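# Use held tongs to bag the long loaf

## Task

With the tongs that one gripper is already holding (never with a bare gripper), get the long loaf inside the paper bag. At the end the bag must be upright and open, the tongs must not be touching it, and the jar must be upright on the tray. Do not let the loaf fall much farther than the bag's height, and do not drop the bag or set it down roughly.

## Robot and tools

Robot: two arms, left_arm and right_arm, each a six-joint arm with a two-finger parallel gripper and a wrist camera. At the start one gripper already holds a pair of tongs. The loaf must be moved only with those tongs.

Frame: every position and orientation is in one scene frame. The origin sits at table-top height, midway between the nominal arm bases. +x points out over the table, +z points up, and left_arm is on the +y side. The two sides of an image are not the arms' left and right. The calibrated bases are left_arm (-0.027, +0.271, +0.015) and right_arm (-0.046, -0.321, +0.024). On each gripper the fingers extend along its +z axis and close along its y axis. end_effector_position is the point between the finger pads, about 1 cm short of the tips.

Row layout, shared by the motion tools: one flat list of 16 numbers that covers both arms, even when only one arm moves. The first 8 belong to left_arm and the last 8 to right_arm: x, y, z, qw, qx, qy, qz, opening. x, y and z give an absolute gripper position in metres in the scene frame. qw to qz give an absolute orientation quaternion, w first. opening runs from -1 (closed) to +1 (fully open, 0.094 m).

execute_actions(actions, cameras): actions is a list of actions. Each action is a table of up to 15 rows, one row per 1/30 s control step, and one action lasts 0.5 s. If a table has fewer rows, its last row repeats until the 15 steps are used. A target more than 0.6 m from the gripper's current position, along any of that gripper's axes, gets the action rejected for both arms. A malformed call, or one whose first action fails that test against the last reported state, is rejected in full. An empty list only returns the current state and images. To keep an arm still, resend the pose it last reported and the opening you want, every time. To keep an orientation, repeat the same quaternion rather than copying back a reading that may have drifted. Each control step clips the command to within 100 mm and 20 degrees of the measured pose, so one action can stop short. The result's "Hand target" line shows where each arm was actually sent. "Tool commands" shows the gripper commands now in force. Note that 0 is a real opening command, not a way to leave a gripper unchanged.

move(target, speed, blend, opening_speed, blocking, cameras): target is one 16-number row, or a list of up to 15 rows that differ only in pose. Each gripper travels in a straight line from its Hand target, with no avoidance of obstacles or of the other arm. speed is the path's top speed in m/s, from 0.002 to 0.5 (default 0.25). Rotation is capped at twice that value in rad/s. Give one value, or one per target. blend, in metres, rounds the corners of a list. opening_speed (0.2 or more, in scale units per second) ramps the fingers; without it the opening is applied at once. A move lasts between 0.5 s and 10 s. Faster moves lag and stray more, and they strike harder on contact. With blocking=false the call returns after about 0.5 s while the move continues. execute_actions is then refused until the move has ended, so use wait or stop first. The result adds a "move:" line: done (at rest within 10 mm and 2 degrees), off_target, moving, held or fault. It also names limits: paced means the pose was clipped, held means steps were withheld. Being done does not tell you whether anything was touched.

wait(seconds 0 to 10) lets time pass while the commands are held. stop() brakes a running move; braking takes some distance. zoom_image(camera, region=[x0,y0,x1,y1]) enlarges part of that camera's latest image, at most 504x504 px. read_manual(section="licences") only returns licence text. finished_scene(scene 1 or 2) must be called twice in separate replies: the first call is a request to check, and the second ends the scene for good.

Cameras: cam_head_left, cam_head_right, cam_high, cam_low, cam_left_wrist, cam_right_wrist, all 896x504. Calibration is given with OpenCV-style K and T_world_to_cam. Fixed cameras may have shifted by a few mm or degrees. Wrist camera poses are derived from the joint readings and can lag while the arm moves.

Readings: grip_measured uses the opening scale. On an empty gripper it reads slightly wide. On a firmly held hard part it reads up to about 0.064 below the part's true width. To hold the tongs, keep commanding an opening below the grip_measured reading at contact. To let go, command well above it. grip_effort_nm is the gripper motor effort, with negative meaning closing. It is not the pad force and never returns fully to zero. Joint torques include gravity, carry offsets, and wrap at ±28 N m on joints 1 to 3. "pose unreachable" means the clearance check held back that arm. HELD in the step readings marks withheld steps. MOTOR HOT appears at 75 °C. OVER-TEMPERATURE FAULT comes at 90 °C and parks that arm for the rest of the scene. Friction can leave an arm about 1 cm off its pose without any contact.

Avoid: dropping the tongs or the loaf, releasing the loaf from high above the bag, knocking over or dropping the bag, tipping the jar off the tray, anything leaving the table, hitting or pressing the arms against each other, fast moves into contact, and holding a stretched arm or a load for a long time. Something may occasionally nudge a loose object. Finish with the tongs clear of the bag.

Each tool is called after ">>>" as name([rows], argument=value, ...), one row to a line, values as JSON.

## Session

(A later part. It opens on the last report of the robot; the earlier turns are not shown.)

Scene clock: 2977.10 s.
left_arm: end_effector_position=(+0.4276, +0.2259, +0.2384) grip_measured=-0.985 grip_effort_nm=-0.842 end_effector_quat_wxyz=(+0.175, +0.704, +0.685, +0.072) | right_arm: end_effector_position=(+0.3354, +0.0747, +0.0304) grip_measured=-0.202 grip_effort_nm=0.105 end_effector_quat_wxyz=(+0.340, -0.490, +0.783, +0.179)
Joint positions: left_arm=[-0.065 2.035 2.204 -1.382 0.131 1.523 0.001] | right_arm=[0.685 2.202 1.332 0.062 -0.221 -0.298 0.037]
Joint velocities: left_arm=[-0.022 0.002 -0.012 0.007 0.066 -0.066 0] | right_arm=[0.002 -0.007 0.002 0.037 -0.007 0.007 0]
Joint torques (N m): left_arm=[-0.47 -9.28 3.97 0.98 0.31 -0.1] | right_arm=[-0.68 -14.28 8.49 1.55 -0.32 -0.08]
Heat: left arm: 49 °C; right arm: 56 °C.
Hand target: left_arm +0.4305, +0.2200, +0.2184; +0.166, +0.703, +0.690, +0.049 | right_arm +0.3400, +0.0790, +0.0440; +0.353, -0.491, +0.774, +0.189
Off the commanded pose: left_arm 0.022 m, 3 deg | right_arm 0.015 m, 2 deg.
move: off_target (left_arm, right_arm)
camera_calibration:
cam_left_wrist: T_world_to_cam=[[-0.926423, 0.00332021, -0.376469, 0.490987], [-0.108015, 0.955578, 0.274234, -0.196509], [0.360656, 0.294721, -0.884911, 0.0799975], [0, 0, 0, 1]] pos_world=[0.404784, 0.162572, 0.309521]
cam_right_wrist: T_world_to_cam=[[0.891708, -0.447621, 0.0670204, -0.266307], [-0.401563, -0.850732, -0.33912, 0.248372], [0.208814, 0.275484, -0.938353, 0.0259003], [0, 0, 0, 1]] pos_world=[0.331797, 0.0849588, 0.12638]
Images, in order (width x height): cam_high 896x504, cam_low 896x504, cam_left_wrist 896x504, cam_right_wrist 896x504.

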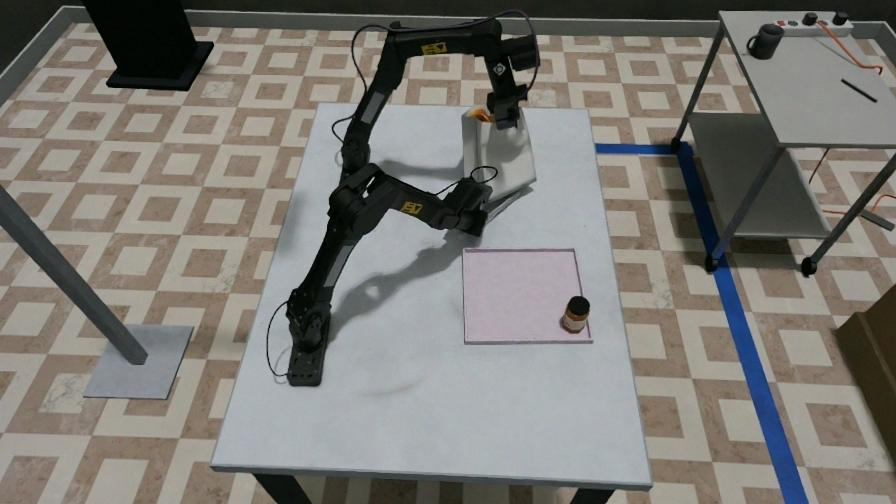

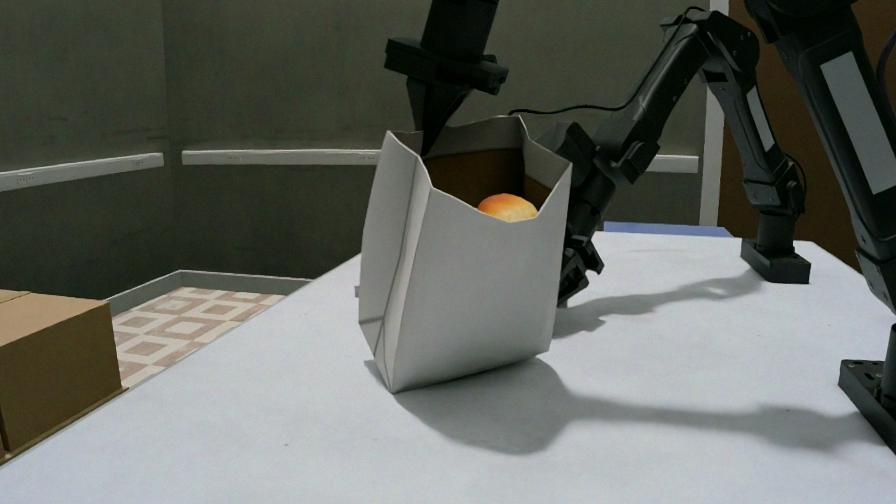

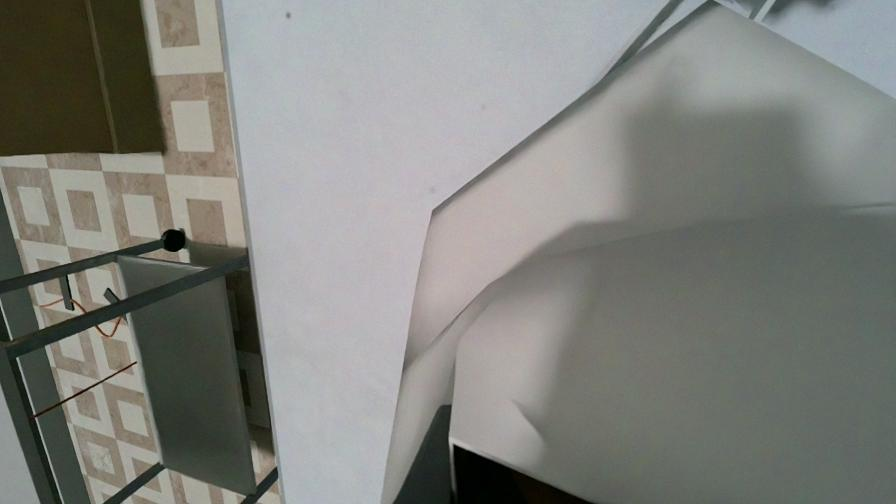

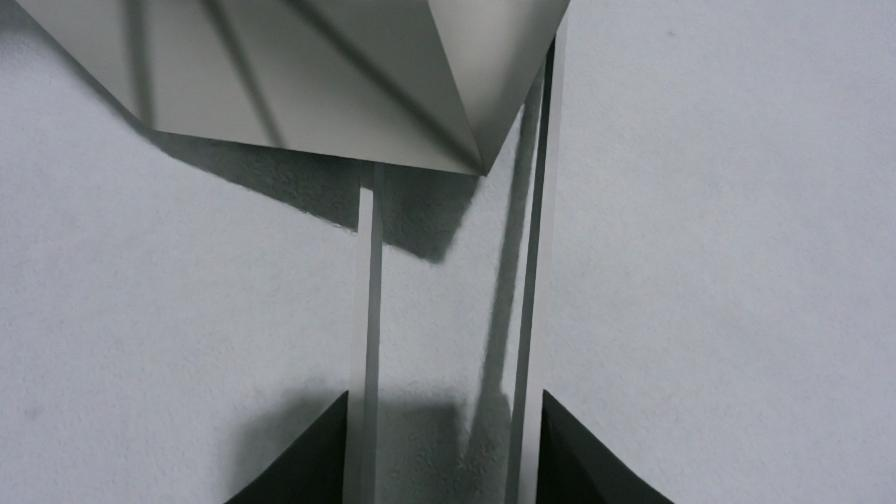

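>>> execute_actions(actions=[])

Scene clock: 3035.97 s.
left_arm: end_effector_position=(+0.4279, +0.2258, +0.2385) grip_measured=-0.985 grip_effort_nm=-0.838 end_effector_quat_wxyz=(+0.176, +0.703, +0.685, +0.072) | right_arm: end_effector_position=(+0.3354, +0.0747, +0.0304) grip_measured=-0.202 grip_effort_nm=0.100 end_effector_quat_wxyz=(+0.340, -0.490, +0.783, +0.179)
Joint positions: left_arm=[-0.065 2.035 2.204 -1.381 0.132 1.523 0.001] | right_arm=[0.685 2.202 1.332 0.062 -0.221 -0.298 0.037]
Joint velocities: left_arm=[0.022 0.017 -0.002 0.007 0.066 -0.051 0.001] | right_arm=[-0.002 0.012 0.007 0.022 0.022 -0.007 -0.001]
Joint torques (N m): left_arm=[-0.58 -9.33 3.96 1 0.26 -0.09] | right_arm=[-0.66 -14.28 8.49 1.55 -0.32 -0.09]
Heat: left arm: 47 °C; right arm: 58 °C.
Hand target: left_arm +0.4305, +0.2200, +0.2185; +0.166, +0.703, +0.690, +0.049 | right_arm +0.3400, +0.0790, +0.0440; +0.353, -0.491, +0.774, +0.189
Tool commands: left_gripper/opening=-1.0 right_gripper/opening=-0.2
Off the commanded pose: left_arm 0.022 m, 3 deg | right_arm 0.015 m, 2 deg.
camera_calibration:
cam_left_wrist: T_world_to_cam=[[-0.926028, 0.00290045, -0.377444, 0.491422], [-0.108385, 0.955815, 0.273258, -0.196035], [0.36156, 0.293954, -0.884797, 0.0798122], [0, 0, 0, 1]] pos_world=[0.404966, 0.162487, 0.30967]
cam_right_wrist: T_world_to_cam=[[0.891708, -0.447621, 0.0670204, -0.266307], [-0.401563, -0.850732, -0.33912, 0.248372], [0.208814, 0.275484, -0.938353, 0.0259003], [0, 0, 0, 1]] pos_world=[0.331797, 0.0849588, 0.12638]

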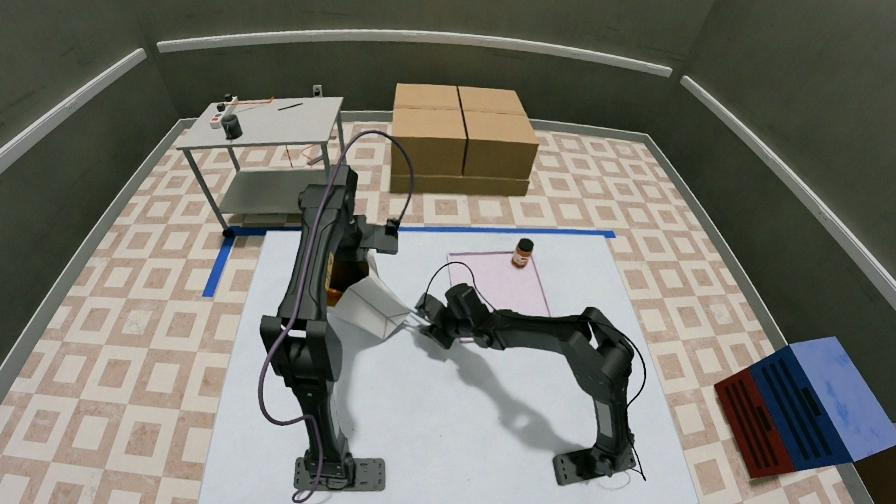

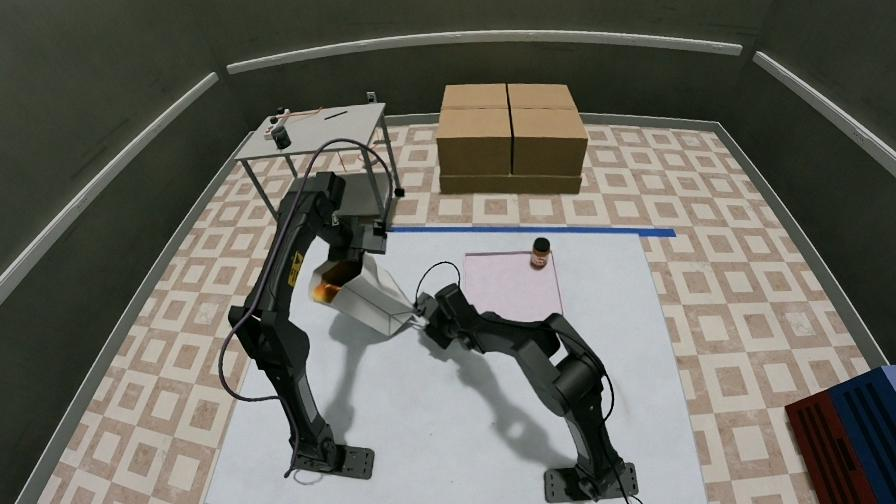

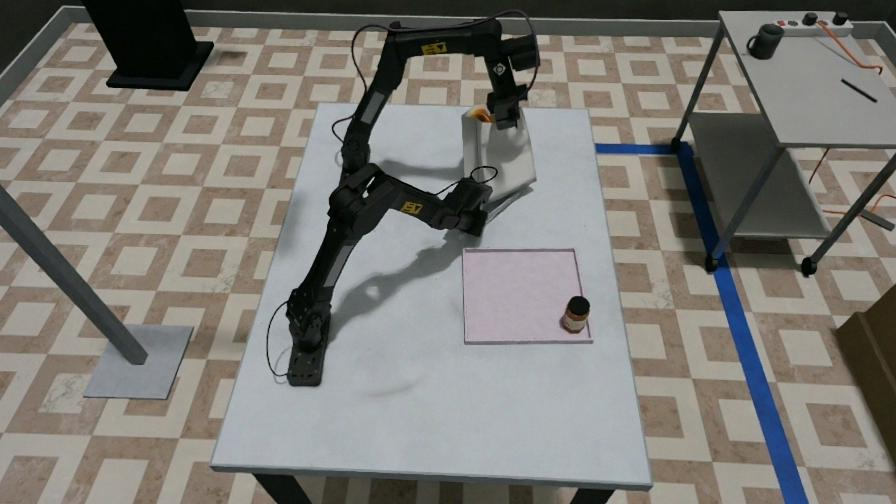

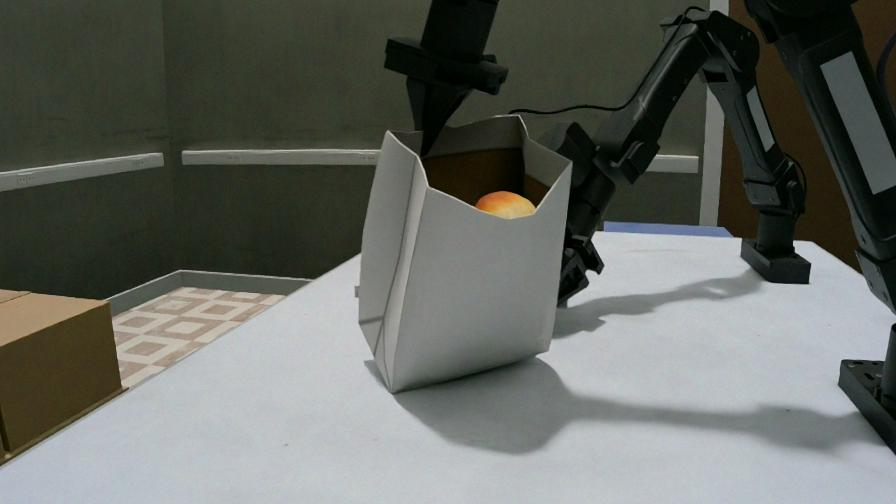

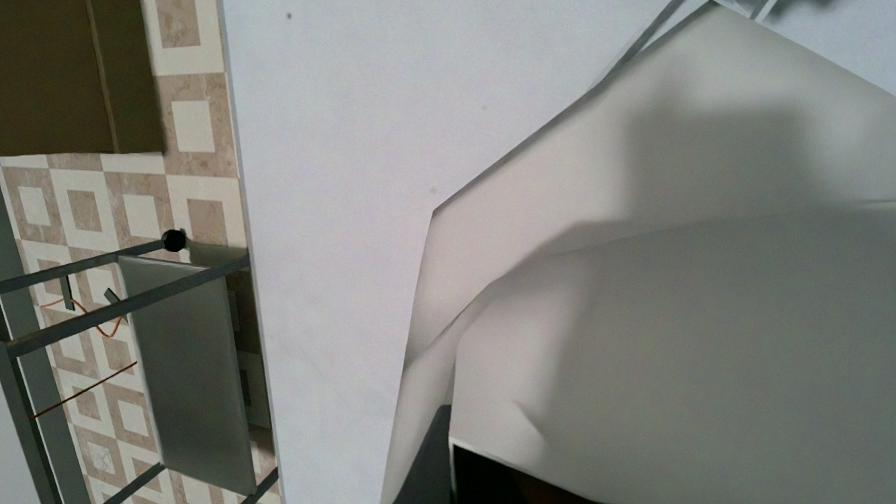

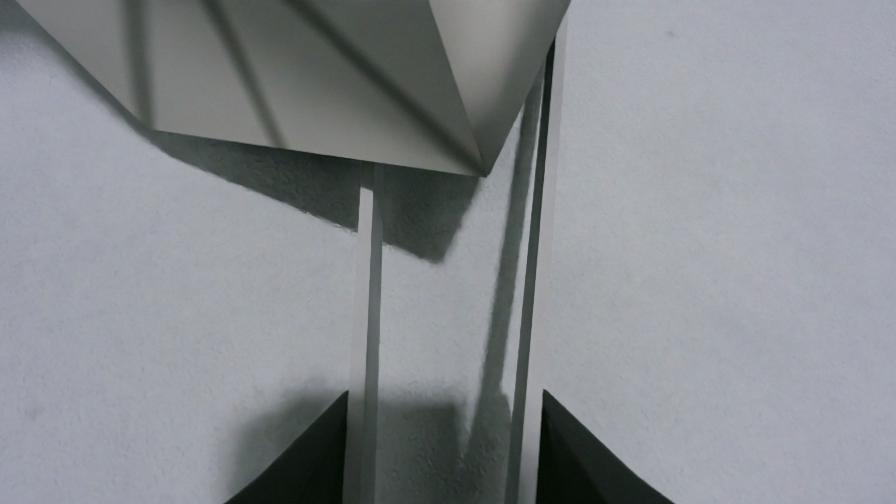

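>>> move(target=[0.4435,0.198,0.212,0.1665,0.7025,0.6903,0.0493,-1, 0.340,0.079,0.044,0.3525,-0.4913,0.7739,0.1890,-0.20], speed=0.03, cameras=["cam_low","cam_high","cam_right_wrist"])

Scene clock: 3058.10 s.
left_arm: end_effector_position=(+0.4394, +0.2013, +0.2227) grip_measured=-0.985 grip_effort_nm=-0.838 end_effector_quat_wxyz=(+0.174, +0.705, +0.685, +0.060) | right_arm: end_effector_position=(+0.3354, +0.0747, +0.0304) grip_measured=-0.202 grip_effort_nm=0.100 end_effector_quat_wxyz=(+0.340, -0.490, +0.783, +0.179)
Joint positions: left_arm=[-0.116 2.096 2.234 -1.362 0.13 1.473 0.001] | right_arm=[0.685 2.202 1.332 0.062 -0.221 -0.298 0.037]
Joint velocities: left_arm=[-0.022 -0.012 0.012 0.066 0.007 -0.007 0] | right_arm=[0.012 0.007 -0.002 0.037 0.037 0.037 -0.001]
Joint torques (N m): left_arm=[-0.4 -9.76 6.98 0.81 0.12 -0.16] | right_arm=[-0.68 -14.28 8.49 1.56 -0.32 -0.08]
Heat: left arm: 46 °C; right arm: 59 °C.
Hand target: left_arm +0.4435, +0.1985, +0.2122; +0.167, +0.702, +0.691, +0.050 | right_arm +0.3400, +0.0790, +0.0440; +0.353, -0.491, +0.774, +0.189
Off the commanded pose: left_arm 0.012 m, 2 deg | right_arm 0.015 m, 2 deg.
move: off_target (left_arm, right_arm)
camera_calibration:
cam_right_wrist: T_world_to_cam=[[0.891813, -0.447372, 0.0672898, -0.266369], [-0.401255, -0.850886, -0.339099, 0.24828], [0.208959, 0.275412, -0.938341, 0.0258565], [0, 0, 0, 1]] pos_world=[0.331772, 0.0849708, 0.126378]
Images, in order (width x height): cam_high 896x504, cam_low 896x504, cam_right_wrist 896x504.

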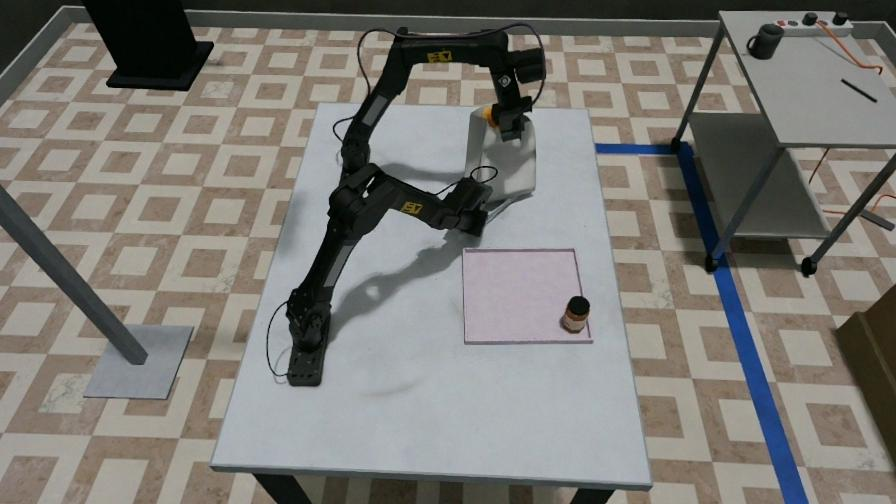

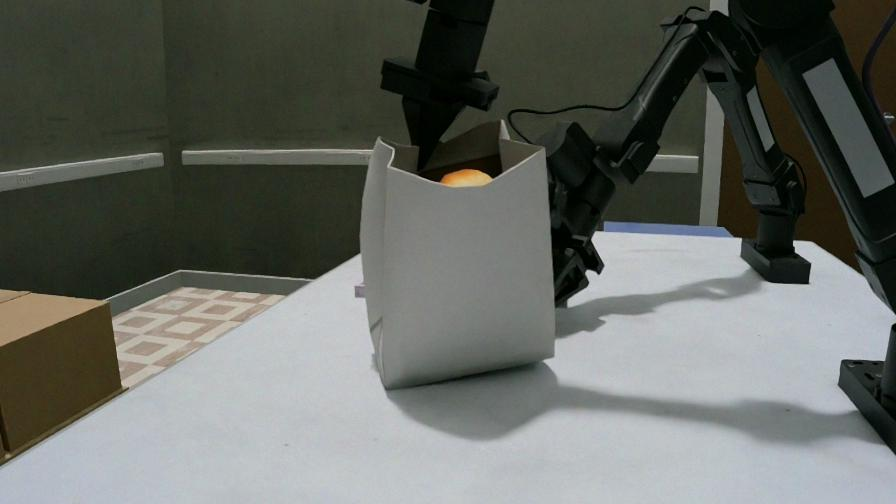

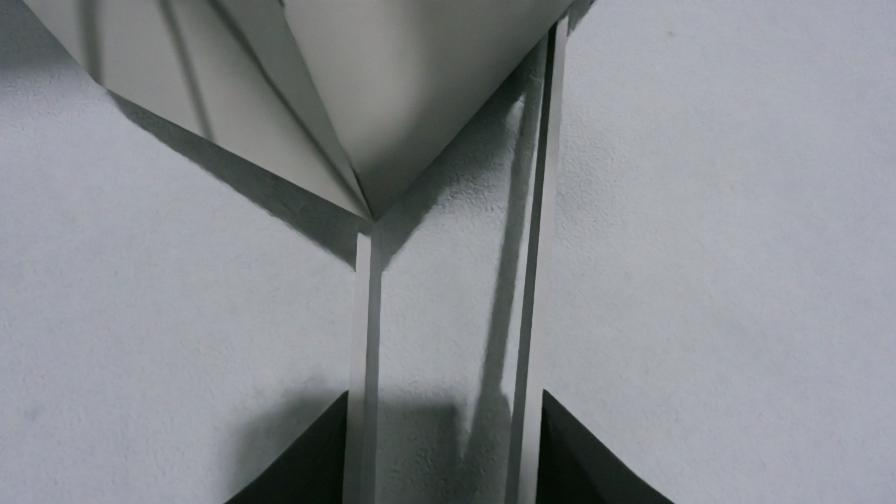

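>>> zoom_image(camera="cam_low", region=[340, 300, 620, 460])

>>> zoom_image(camera="cam_high", region=[400, 70, 600, 270])

Scaled by 1.800.

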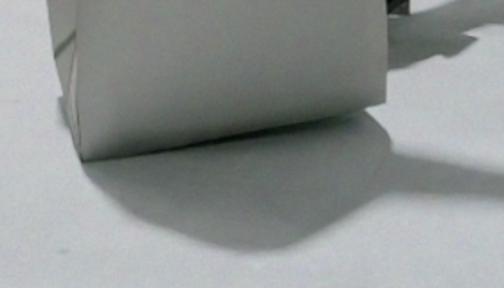

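Scaled by 2.520.

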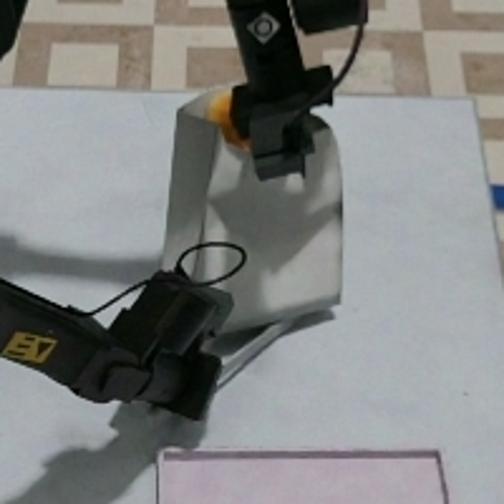

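>>> move(target=[0.4305,0.2205,0.236,0.1665,0.7025,0.6903,0.0493,-1, 0.340,0.079,0.044,0.3525,-0.4913,0.7739,0.1890,-0.20], speed=0.03, cameras=["cam_low","cam_high","cam_right_wrist"])

Scene clock: 3134.83 s.
left_arm: end_effector_position=(+0.4302, +0.2209, +0.2334) grip_measured=-0.985 grip_effort_nm=-0.838 end_effector_quat_wxyz=(+0.164, +0.701, +0.692, +0.055) | right_arm: end_effector_position=(+0.3354, +0.0747, +0.0304) grip_measured=-0.202 grip_effort_nm=0.100 end_effector_quat_wxyz=(+0.340, -0.490, +0.783, +0.179)
Joint positions: left_arm=[-0.074 2.096 2.289 -1.443 0.135 1.501 0.001] | right_arm=[0.685 2.202 1.332 0.062 -0.221 -0.299 0.037]
Joint velocities: left_arm=[0.012 0.007 -0.012 -0.007 0.007 -0.051 0.001] | right_arm=[0.002 0.022 0.012 0.007 -0.037 0.007 0]
Joint torques (N m): left_arm=[0.25 -11.95 6.98 0.7 0.2 0.07] | right_arm=[-0.66 -14.28 8.47 1.55 -0.32 -0.08]
Heat: left arm: 47 °C; right arm: 61 °C.
Hand target: left_arm +0.4302, +0.2202, +0.2360; +0.167, +0.702, +0.690, +0.050 | right_arm +0.3400, +0.0790, +0.0440; +0.353, -0.491, +0.774, +0.188
Off the commanded pose: left_arm 0.003 m, 1 deg | right_arm 0.015 m, 2 deg.
move: off_target (right_arm)
camera_calibration:
cam_right_wrist: T_world_to_cam=[[0.891917, -0.447123, 0.0675593, -0.26643], [-0.400947, -0.85104, -0.339077, 0.248187], [0.209105, 0.275341, -0.93833, 0.0258127], [0, 0, 0, 1]] pos_world=[0.331746, 0.0849829, 0.126375]
Images, in order (width x height): cam_high 896x504, cam_low 896x504, cam_right_wrist 896x504.

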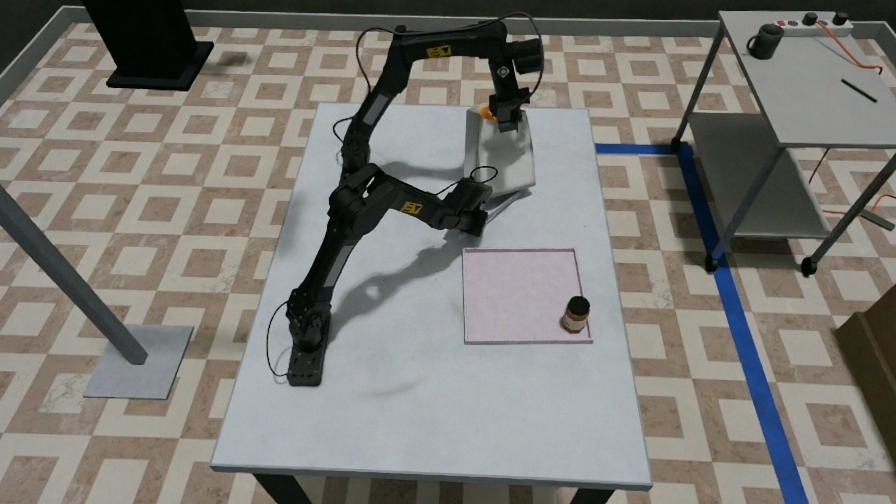

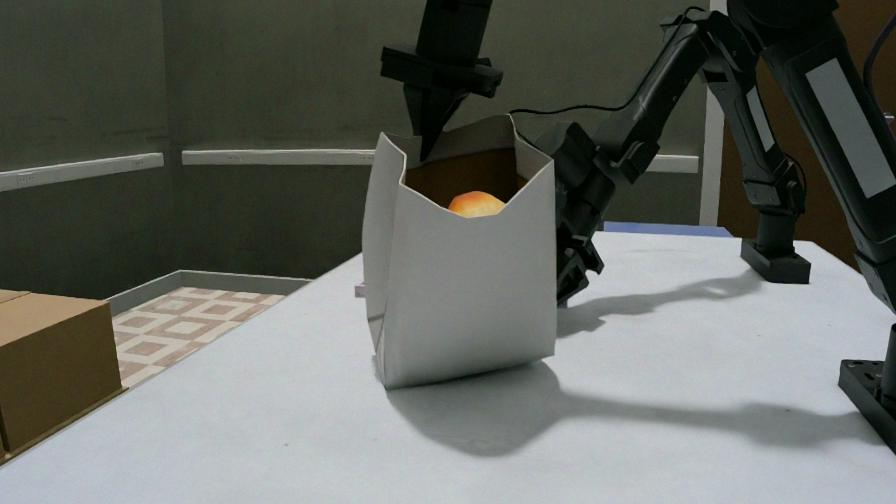

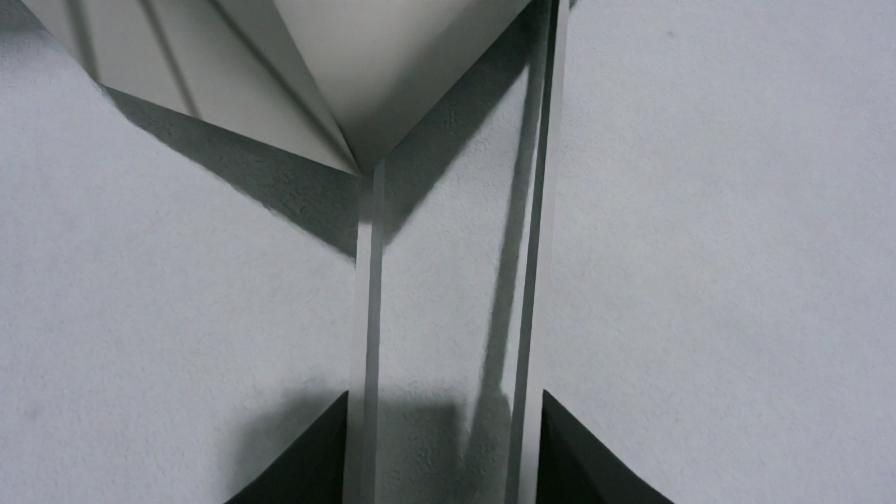

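>>> move(target=[0.427,0.226,0.245,0.1665,0.7025,0.6903,0.0493,-1, 0.340,0.079,0.044,0.3525,-0.4913,0.7739,0.1890,-0.20], speed=0.03, cameras=["cam_low","cam_right_wrist"])

Scene clock: 3162.47 s.
left_arm: end_effector_position=(+0.4244, +0.2280, +0.2440) grip_measured=-0.985 grip_effort_nm=-0.833 end_effector_quat_wxyz=(+0.162, +0.700, +0.693, +0.056) | right_arm: end_effector_position=(+0.3354, +0.0747, +0.0304) grip_measured=-0.202 grip_effort_nm=0.095 end_effector_quat_wxyz=(+0.340, -0.490, +0.783, +0.179)
Joint positions: left_arm=[-0.059 2.096 2.338 -1.496 0.136 1.515 0.001] | right_arm=[0.685 2.202 1.332 0.062 -0.221 -0.299 0.037]
Joint velocities: left_arm=[0.002 -0.017 0.007 -0.022 0.007 -0.007 -0.001] | right_arm=[0.002 -0.012 0.022 -0.051 -0.037 -0.007 0]
Joint torques (N m): left_arm=[0.24 -11.22 7.17 0.72 0.31 0.08] | right_arm=[-0.68 -14.28 8.49 1.55 -0.32 -0.07]
Heat: left arm: 48 °C; right arm: 62 °C.
Hand target: left_arm +0.4268, +0.2259, +0.2450; +0.167, +0.702, +0.690, +0.050 | right_arm +0.3400, +0.0790, +0.0440; +0.353, -0.491, +0.774, +0.189
Off the commanded pose: left_arm 0.003 m, 1 deg | right_arm 0.015 m, 2 deg.
move: off_target (right_arm)
camera_calibration:
cam_right_wrist: T_world_to_cam=[[0.891917, -0.447123, 0.0675593, -0.26643], [-0.400947, -0.85104, -0.339077, 0.248187], [0.209105, 0.275341, -0.93833, 0.0258127], [0, 0, 0, 1]] pos_world=[0.331746, 0.0849829, 0.126375]
Images, in order (width x height): cam_low 896x504, cam_right_wrist 896x504.

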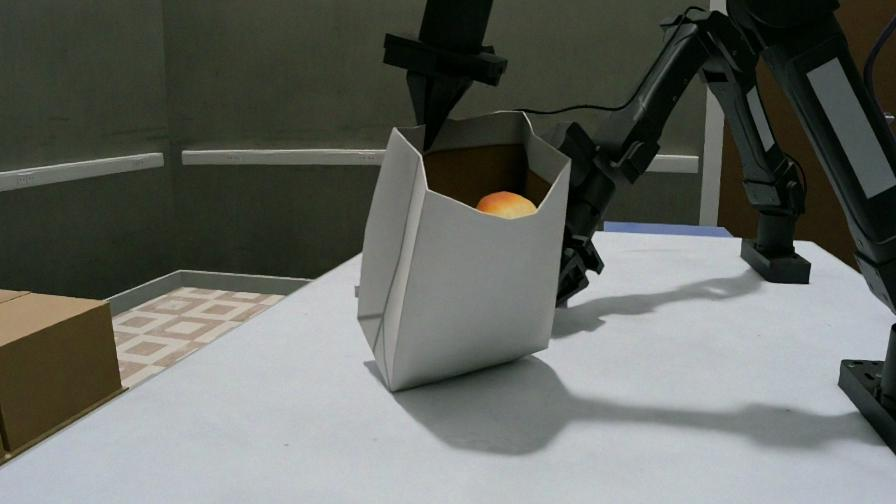

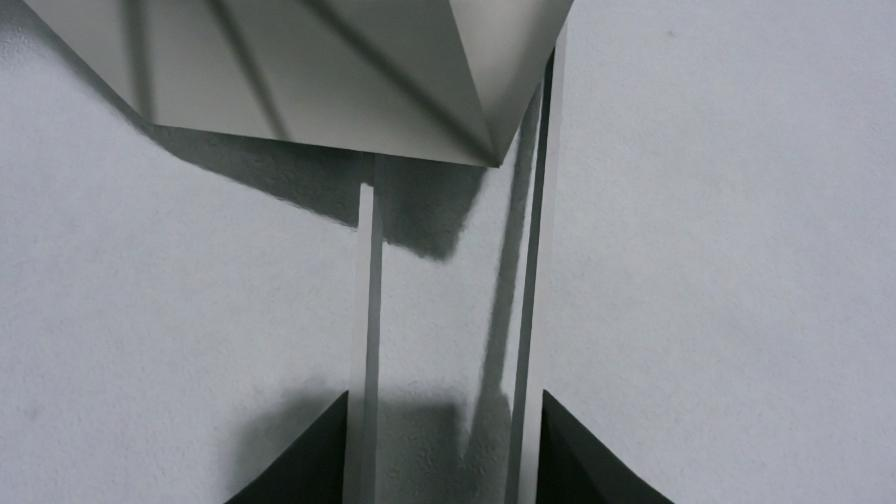

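>>> move(target=[0.427,0.226,0.245,0.1665,0.7025,0.6903,0.0493,-1, 0.311,0.015,0.046,0.3525,-0.4913,0.7739,0.1890,-0.20], speed=0.05, cameras=["cam_low","cam_right_wrist"])

Scene clock: 3172.97 s.
left_arm: end_effector_position=(+0.4239, +0.2277, +0.2439) grip_measured=-0.985 grip_effort_nm=-0.838 end_effector_quat_wxyz=(+0.162, +0.701, +0.693, +0.054) | right_arm: end_effector_position=(+0.3103, +0.0129, +0.0286) grip_measured=-0.202 grip_effort_nm=0.105 end_effector_quat_wxyz=(+0.333, -0.489, +0.786, +0.178)
Joint positions: left_arm=[-0.059 2.096 2.338 -1.498 0.138 1.515 0.001] | right_arm=[0.606 2.034 1.052 0.146 -0.273 -0.355 0.037]
Joint velocities: left_arm=[-0.022 -0.012 0.012 -0.022 0.022 -0.051 -0.001] | right_arm=[0.007 -0.017 -0.007 -0.022 0.037 -0.051 0.001]
Joint torques (N m): left_arm=[0.49 -10.93 7.32 0.74 0.26 0.11] | right_arm=[-0.68 -14.97 5.52 1.63 -0.39 -0.08]
Heat: left arm: 48 °C; right arm: 62 °C.
Hand target: left_arm +0.4268, +0.2261, +0.2450; +0.167, +0.702, +0.690, +0.050 | right_arm +0.3116, +0.0152, +0.0468; +0.353, -0.491, +0.774, +0.189
Off the commanded pose: left_arm 0.004 m, 1 deg | right_arm 0.018 m, 3 deg.
move: off_target (right_arm)
camera_calibration:
cam_right_wrist: T_world_to_cam=[[0.891169, -0.449659, 0.0602081, -0.271115], [-0.40804, -0.852448, -0.326857, 0.186771], [0.198299, 0.266717, -0.943154, 0.049939], [0, 0, 0, 1]] pos_world=[0.307917, 0.0239835, 0.124471]
Images, in order (width x height): cam_low 896x504, cam_right_wrist 896x504.

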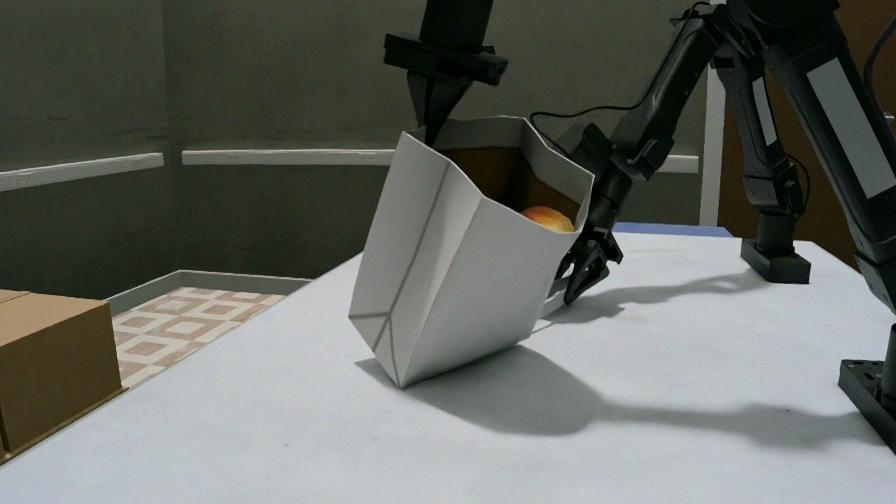

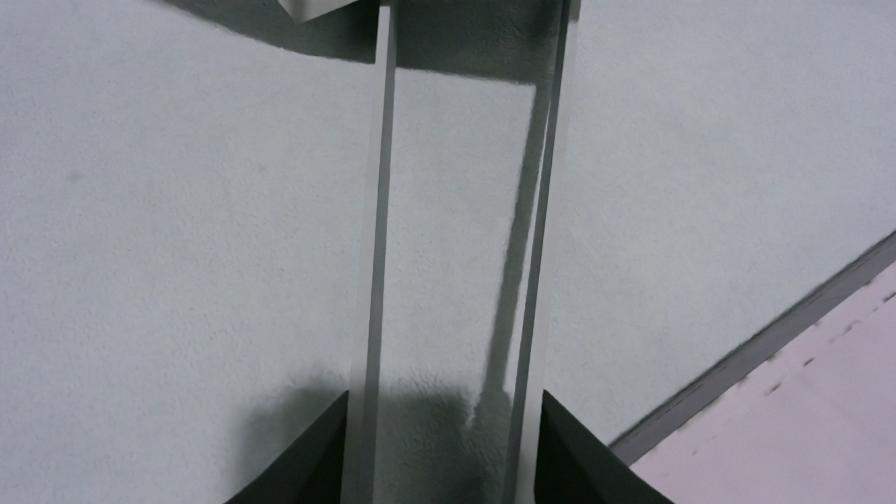

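>>> move(target=[0.427,0.226,0.245,0.1665,0.7025,0.6903,0.0493,-1, 0.276,-0.060,0.048,0.3525,-0.4913,0.7739,0.1890,-0.20], speed=0.06)

Scene clock: 3179.57 s.
left_arm: end_effector_position=(+0.4238, +0.2277, +0.2439) grip_measured=-0.985 grip_effort_nm=-0.838 end_effector_quat_wxyz=(+0.162, +0.701, +0.693, +0.054) | right_arm: end_effector_position=(+0.2762, -0.0615, +0.0361) grip_measured=-0.202 grip_effort_nm=0.100 end_effector_quat_wxyz=(+0.336, -0.489, +0.785, +0.181)
Joint positions: left_arm=[-0.059 2.096 2.338 -1.499 0.138 1.515 0.001] | right_arm=[0.476 1.806 0.752 0.192 -0.365 -0.456 0.037]
Joint velocities: left_arm=[-0.002 -0.007 -0.002 -0.066 -0.022 -0.007 0.001] | right_arm=[0.007 0.002 0.027 -0.095 0.037 0.037 0]
Joint torques (N m): left_arm=[0.23 -10.93 7.27 0.76 0.24 0.05] | right_arm=[-0.68 -11.66 5.24 1.56 -0.43 -0.08]
Heat: left arm: 48 °C; right arm: 63 °C.
Hand target: left_arm +0.4269, +0.2261, +0.2450; +0.167, +0.702, +0.690, +0.050 | right_arm +0.2765, -0.0598, +0.0488; +0.353, -0.491, +0.774, +0.189
Off the commanded pose: left_arm 0.004 m, 1 deg | right_arm 0.012 m, 2 deg.
move: off_target (right_arm)
camera_calibration:
cam_left_wrist: T_world_to_cam=[[-0.942494, -0.00973766, -0.334082, 0.488979], [-0.106457, 0.956261, 0.272457, -0.200482], [0.316816, 0.292354, -0.902306, 0.109107], [0, 0, 0, 1]] pos_world=[0.40495, 0.164577, 0.31643]
cam_right_wrist: T_world_to_cam=[[0.891887, -0.44843, 0.0587269, -0.274674], [-0.40559, -0.850529, -0.334809, 0.111686], [0.200087, 0.274792, -0.940454, 0.0835676], [0, 0, 0, 1]] pos_world=[0.273556, -0.0511429, 0.132116]

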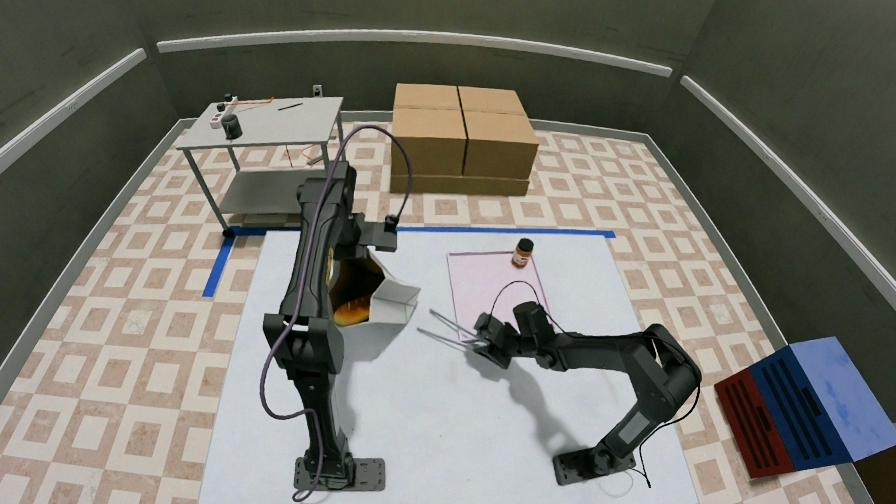

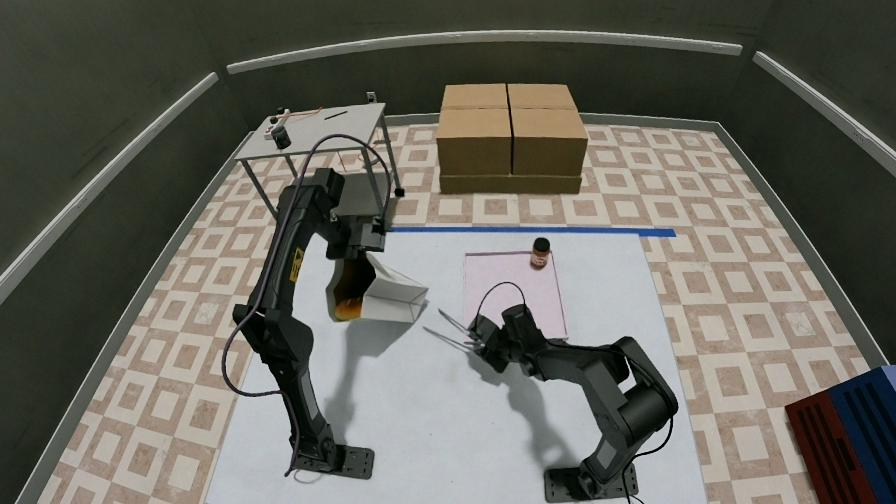

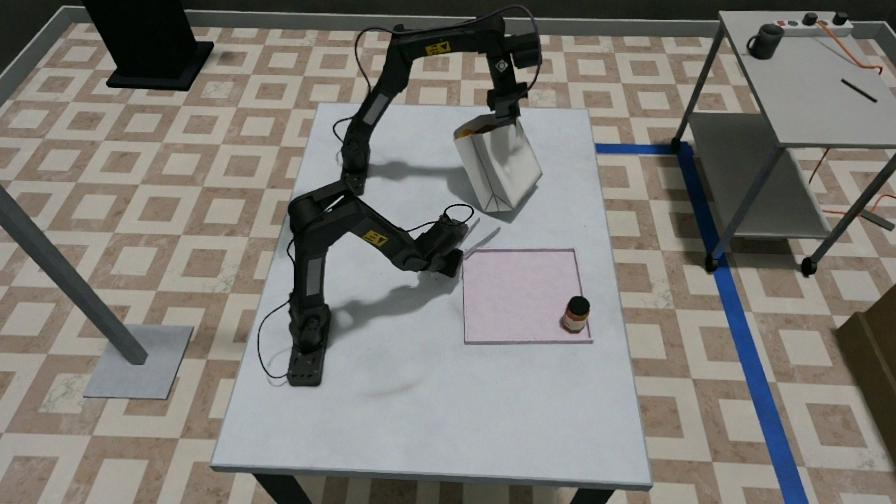

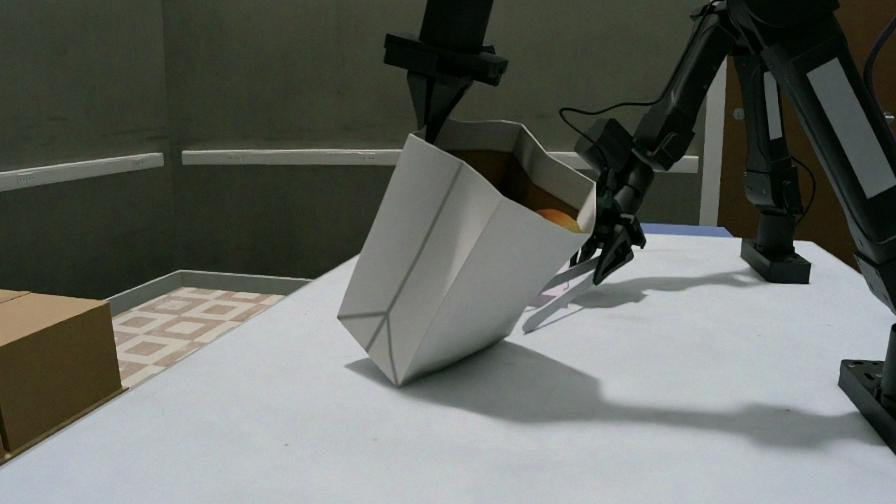

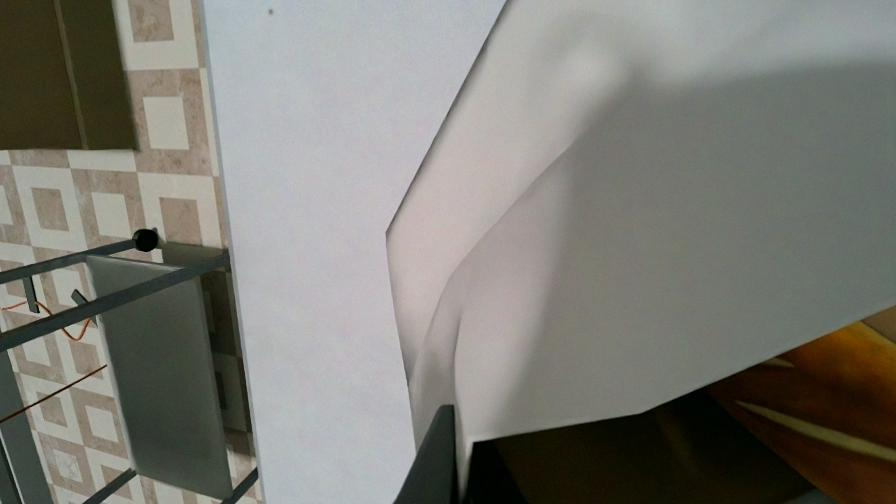

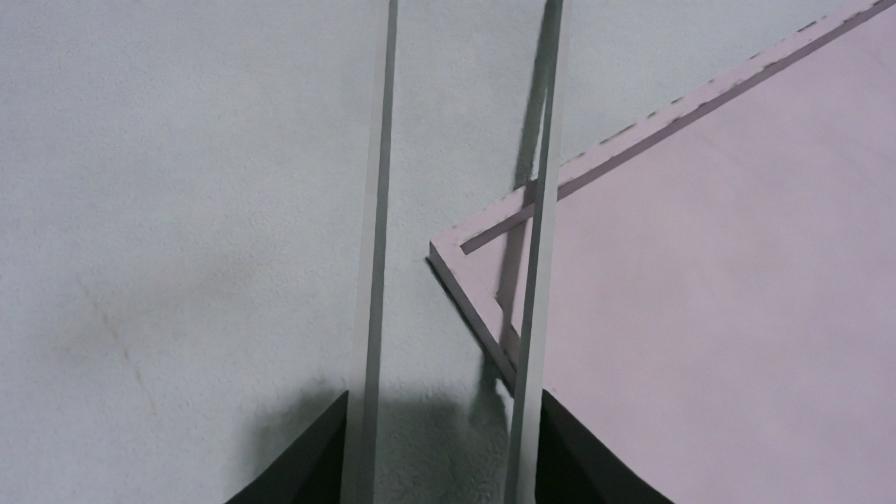

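>>> zoom_image(camera="cam_low", region=[320, 280, 600, 440])

>>> zoom_image(camera="cam_high", region=[400, 70, 600, 270])

>>> zoom_image(camera="cam_head_right", region=[280, 220, 480, 370])

Scaled by 1.800.

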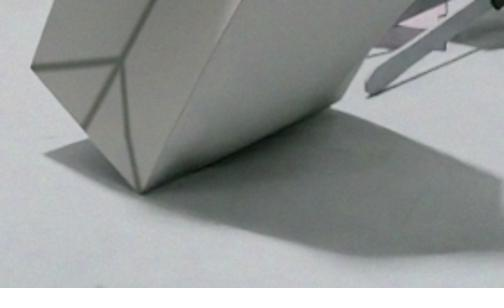

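Scaled by 2.520.

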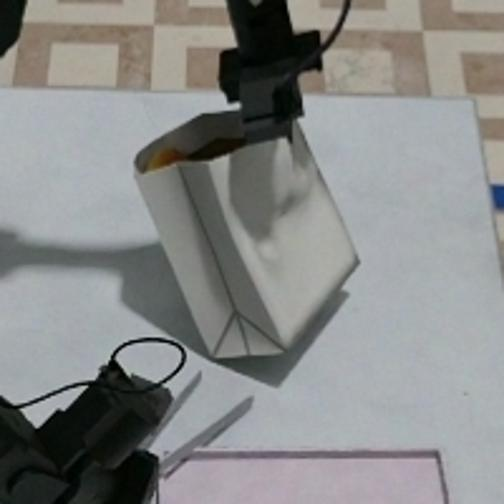

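Scaled by 2.520.

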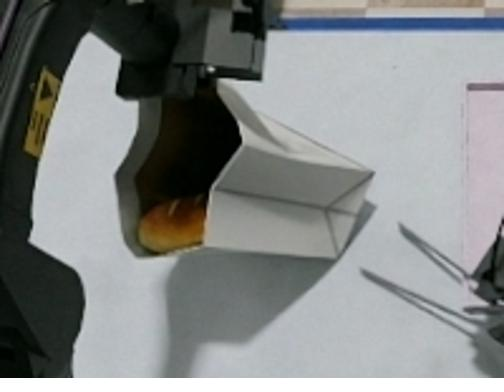

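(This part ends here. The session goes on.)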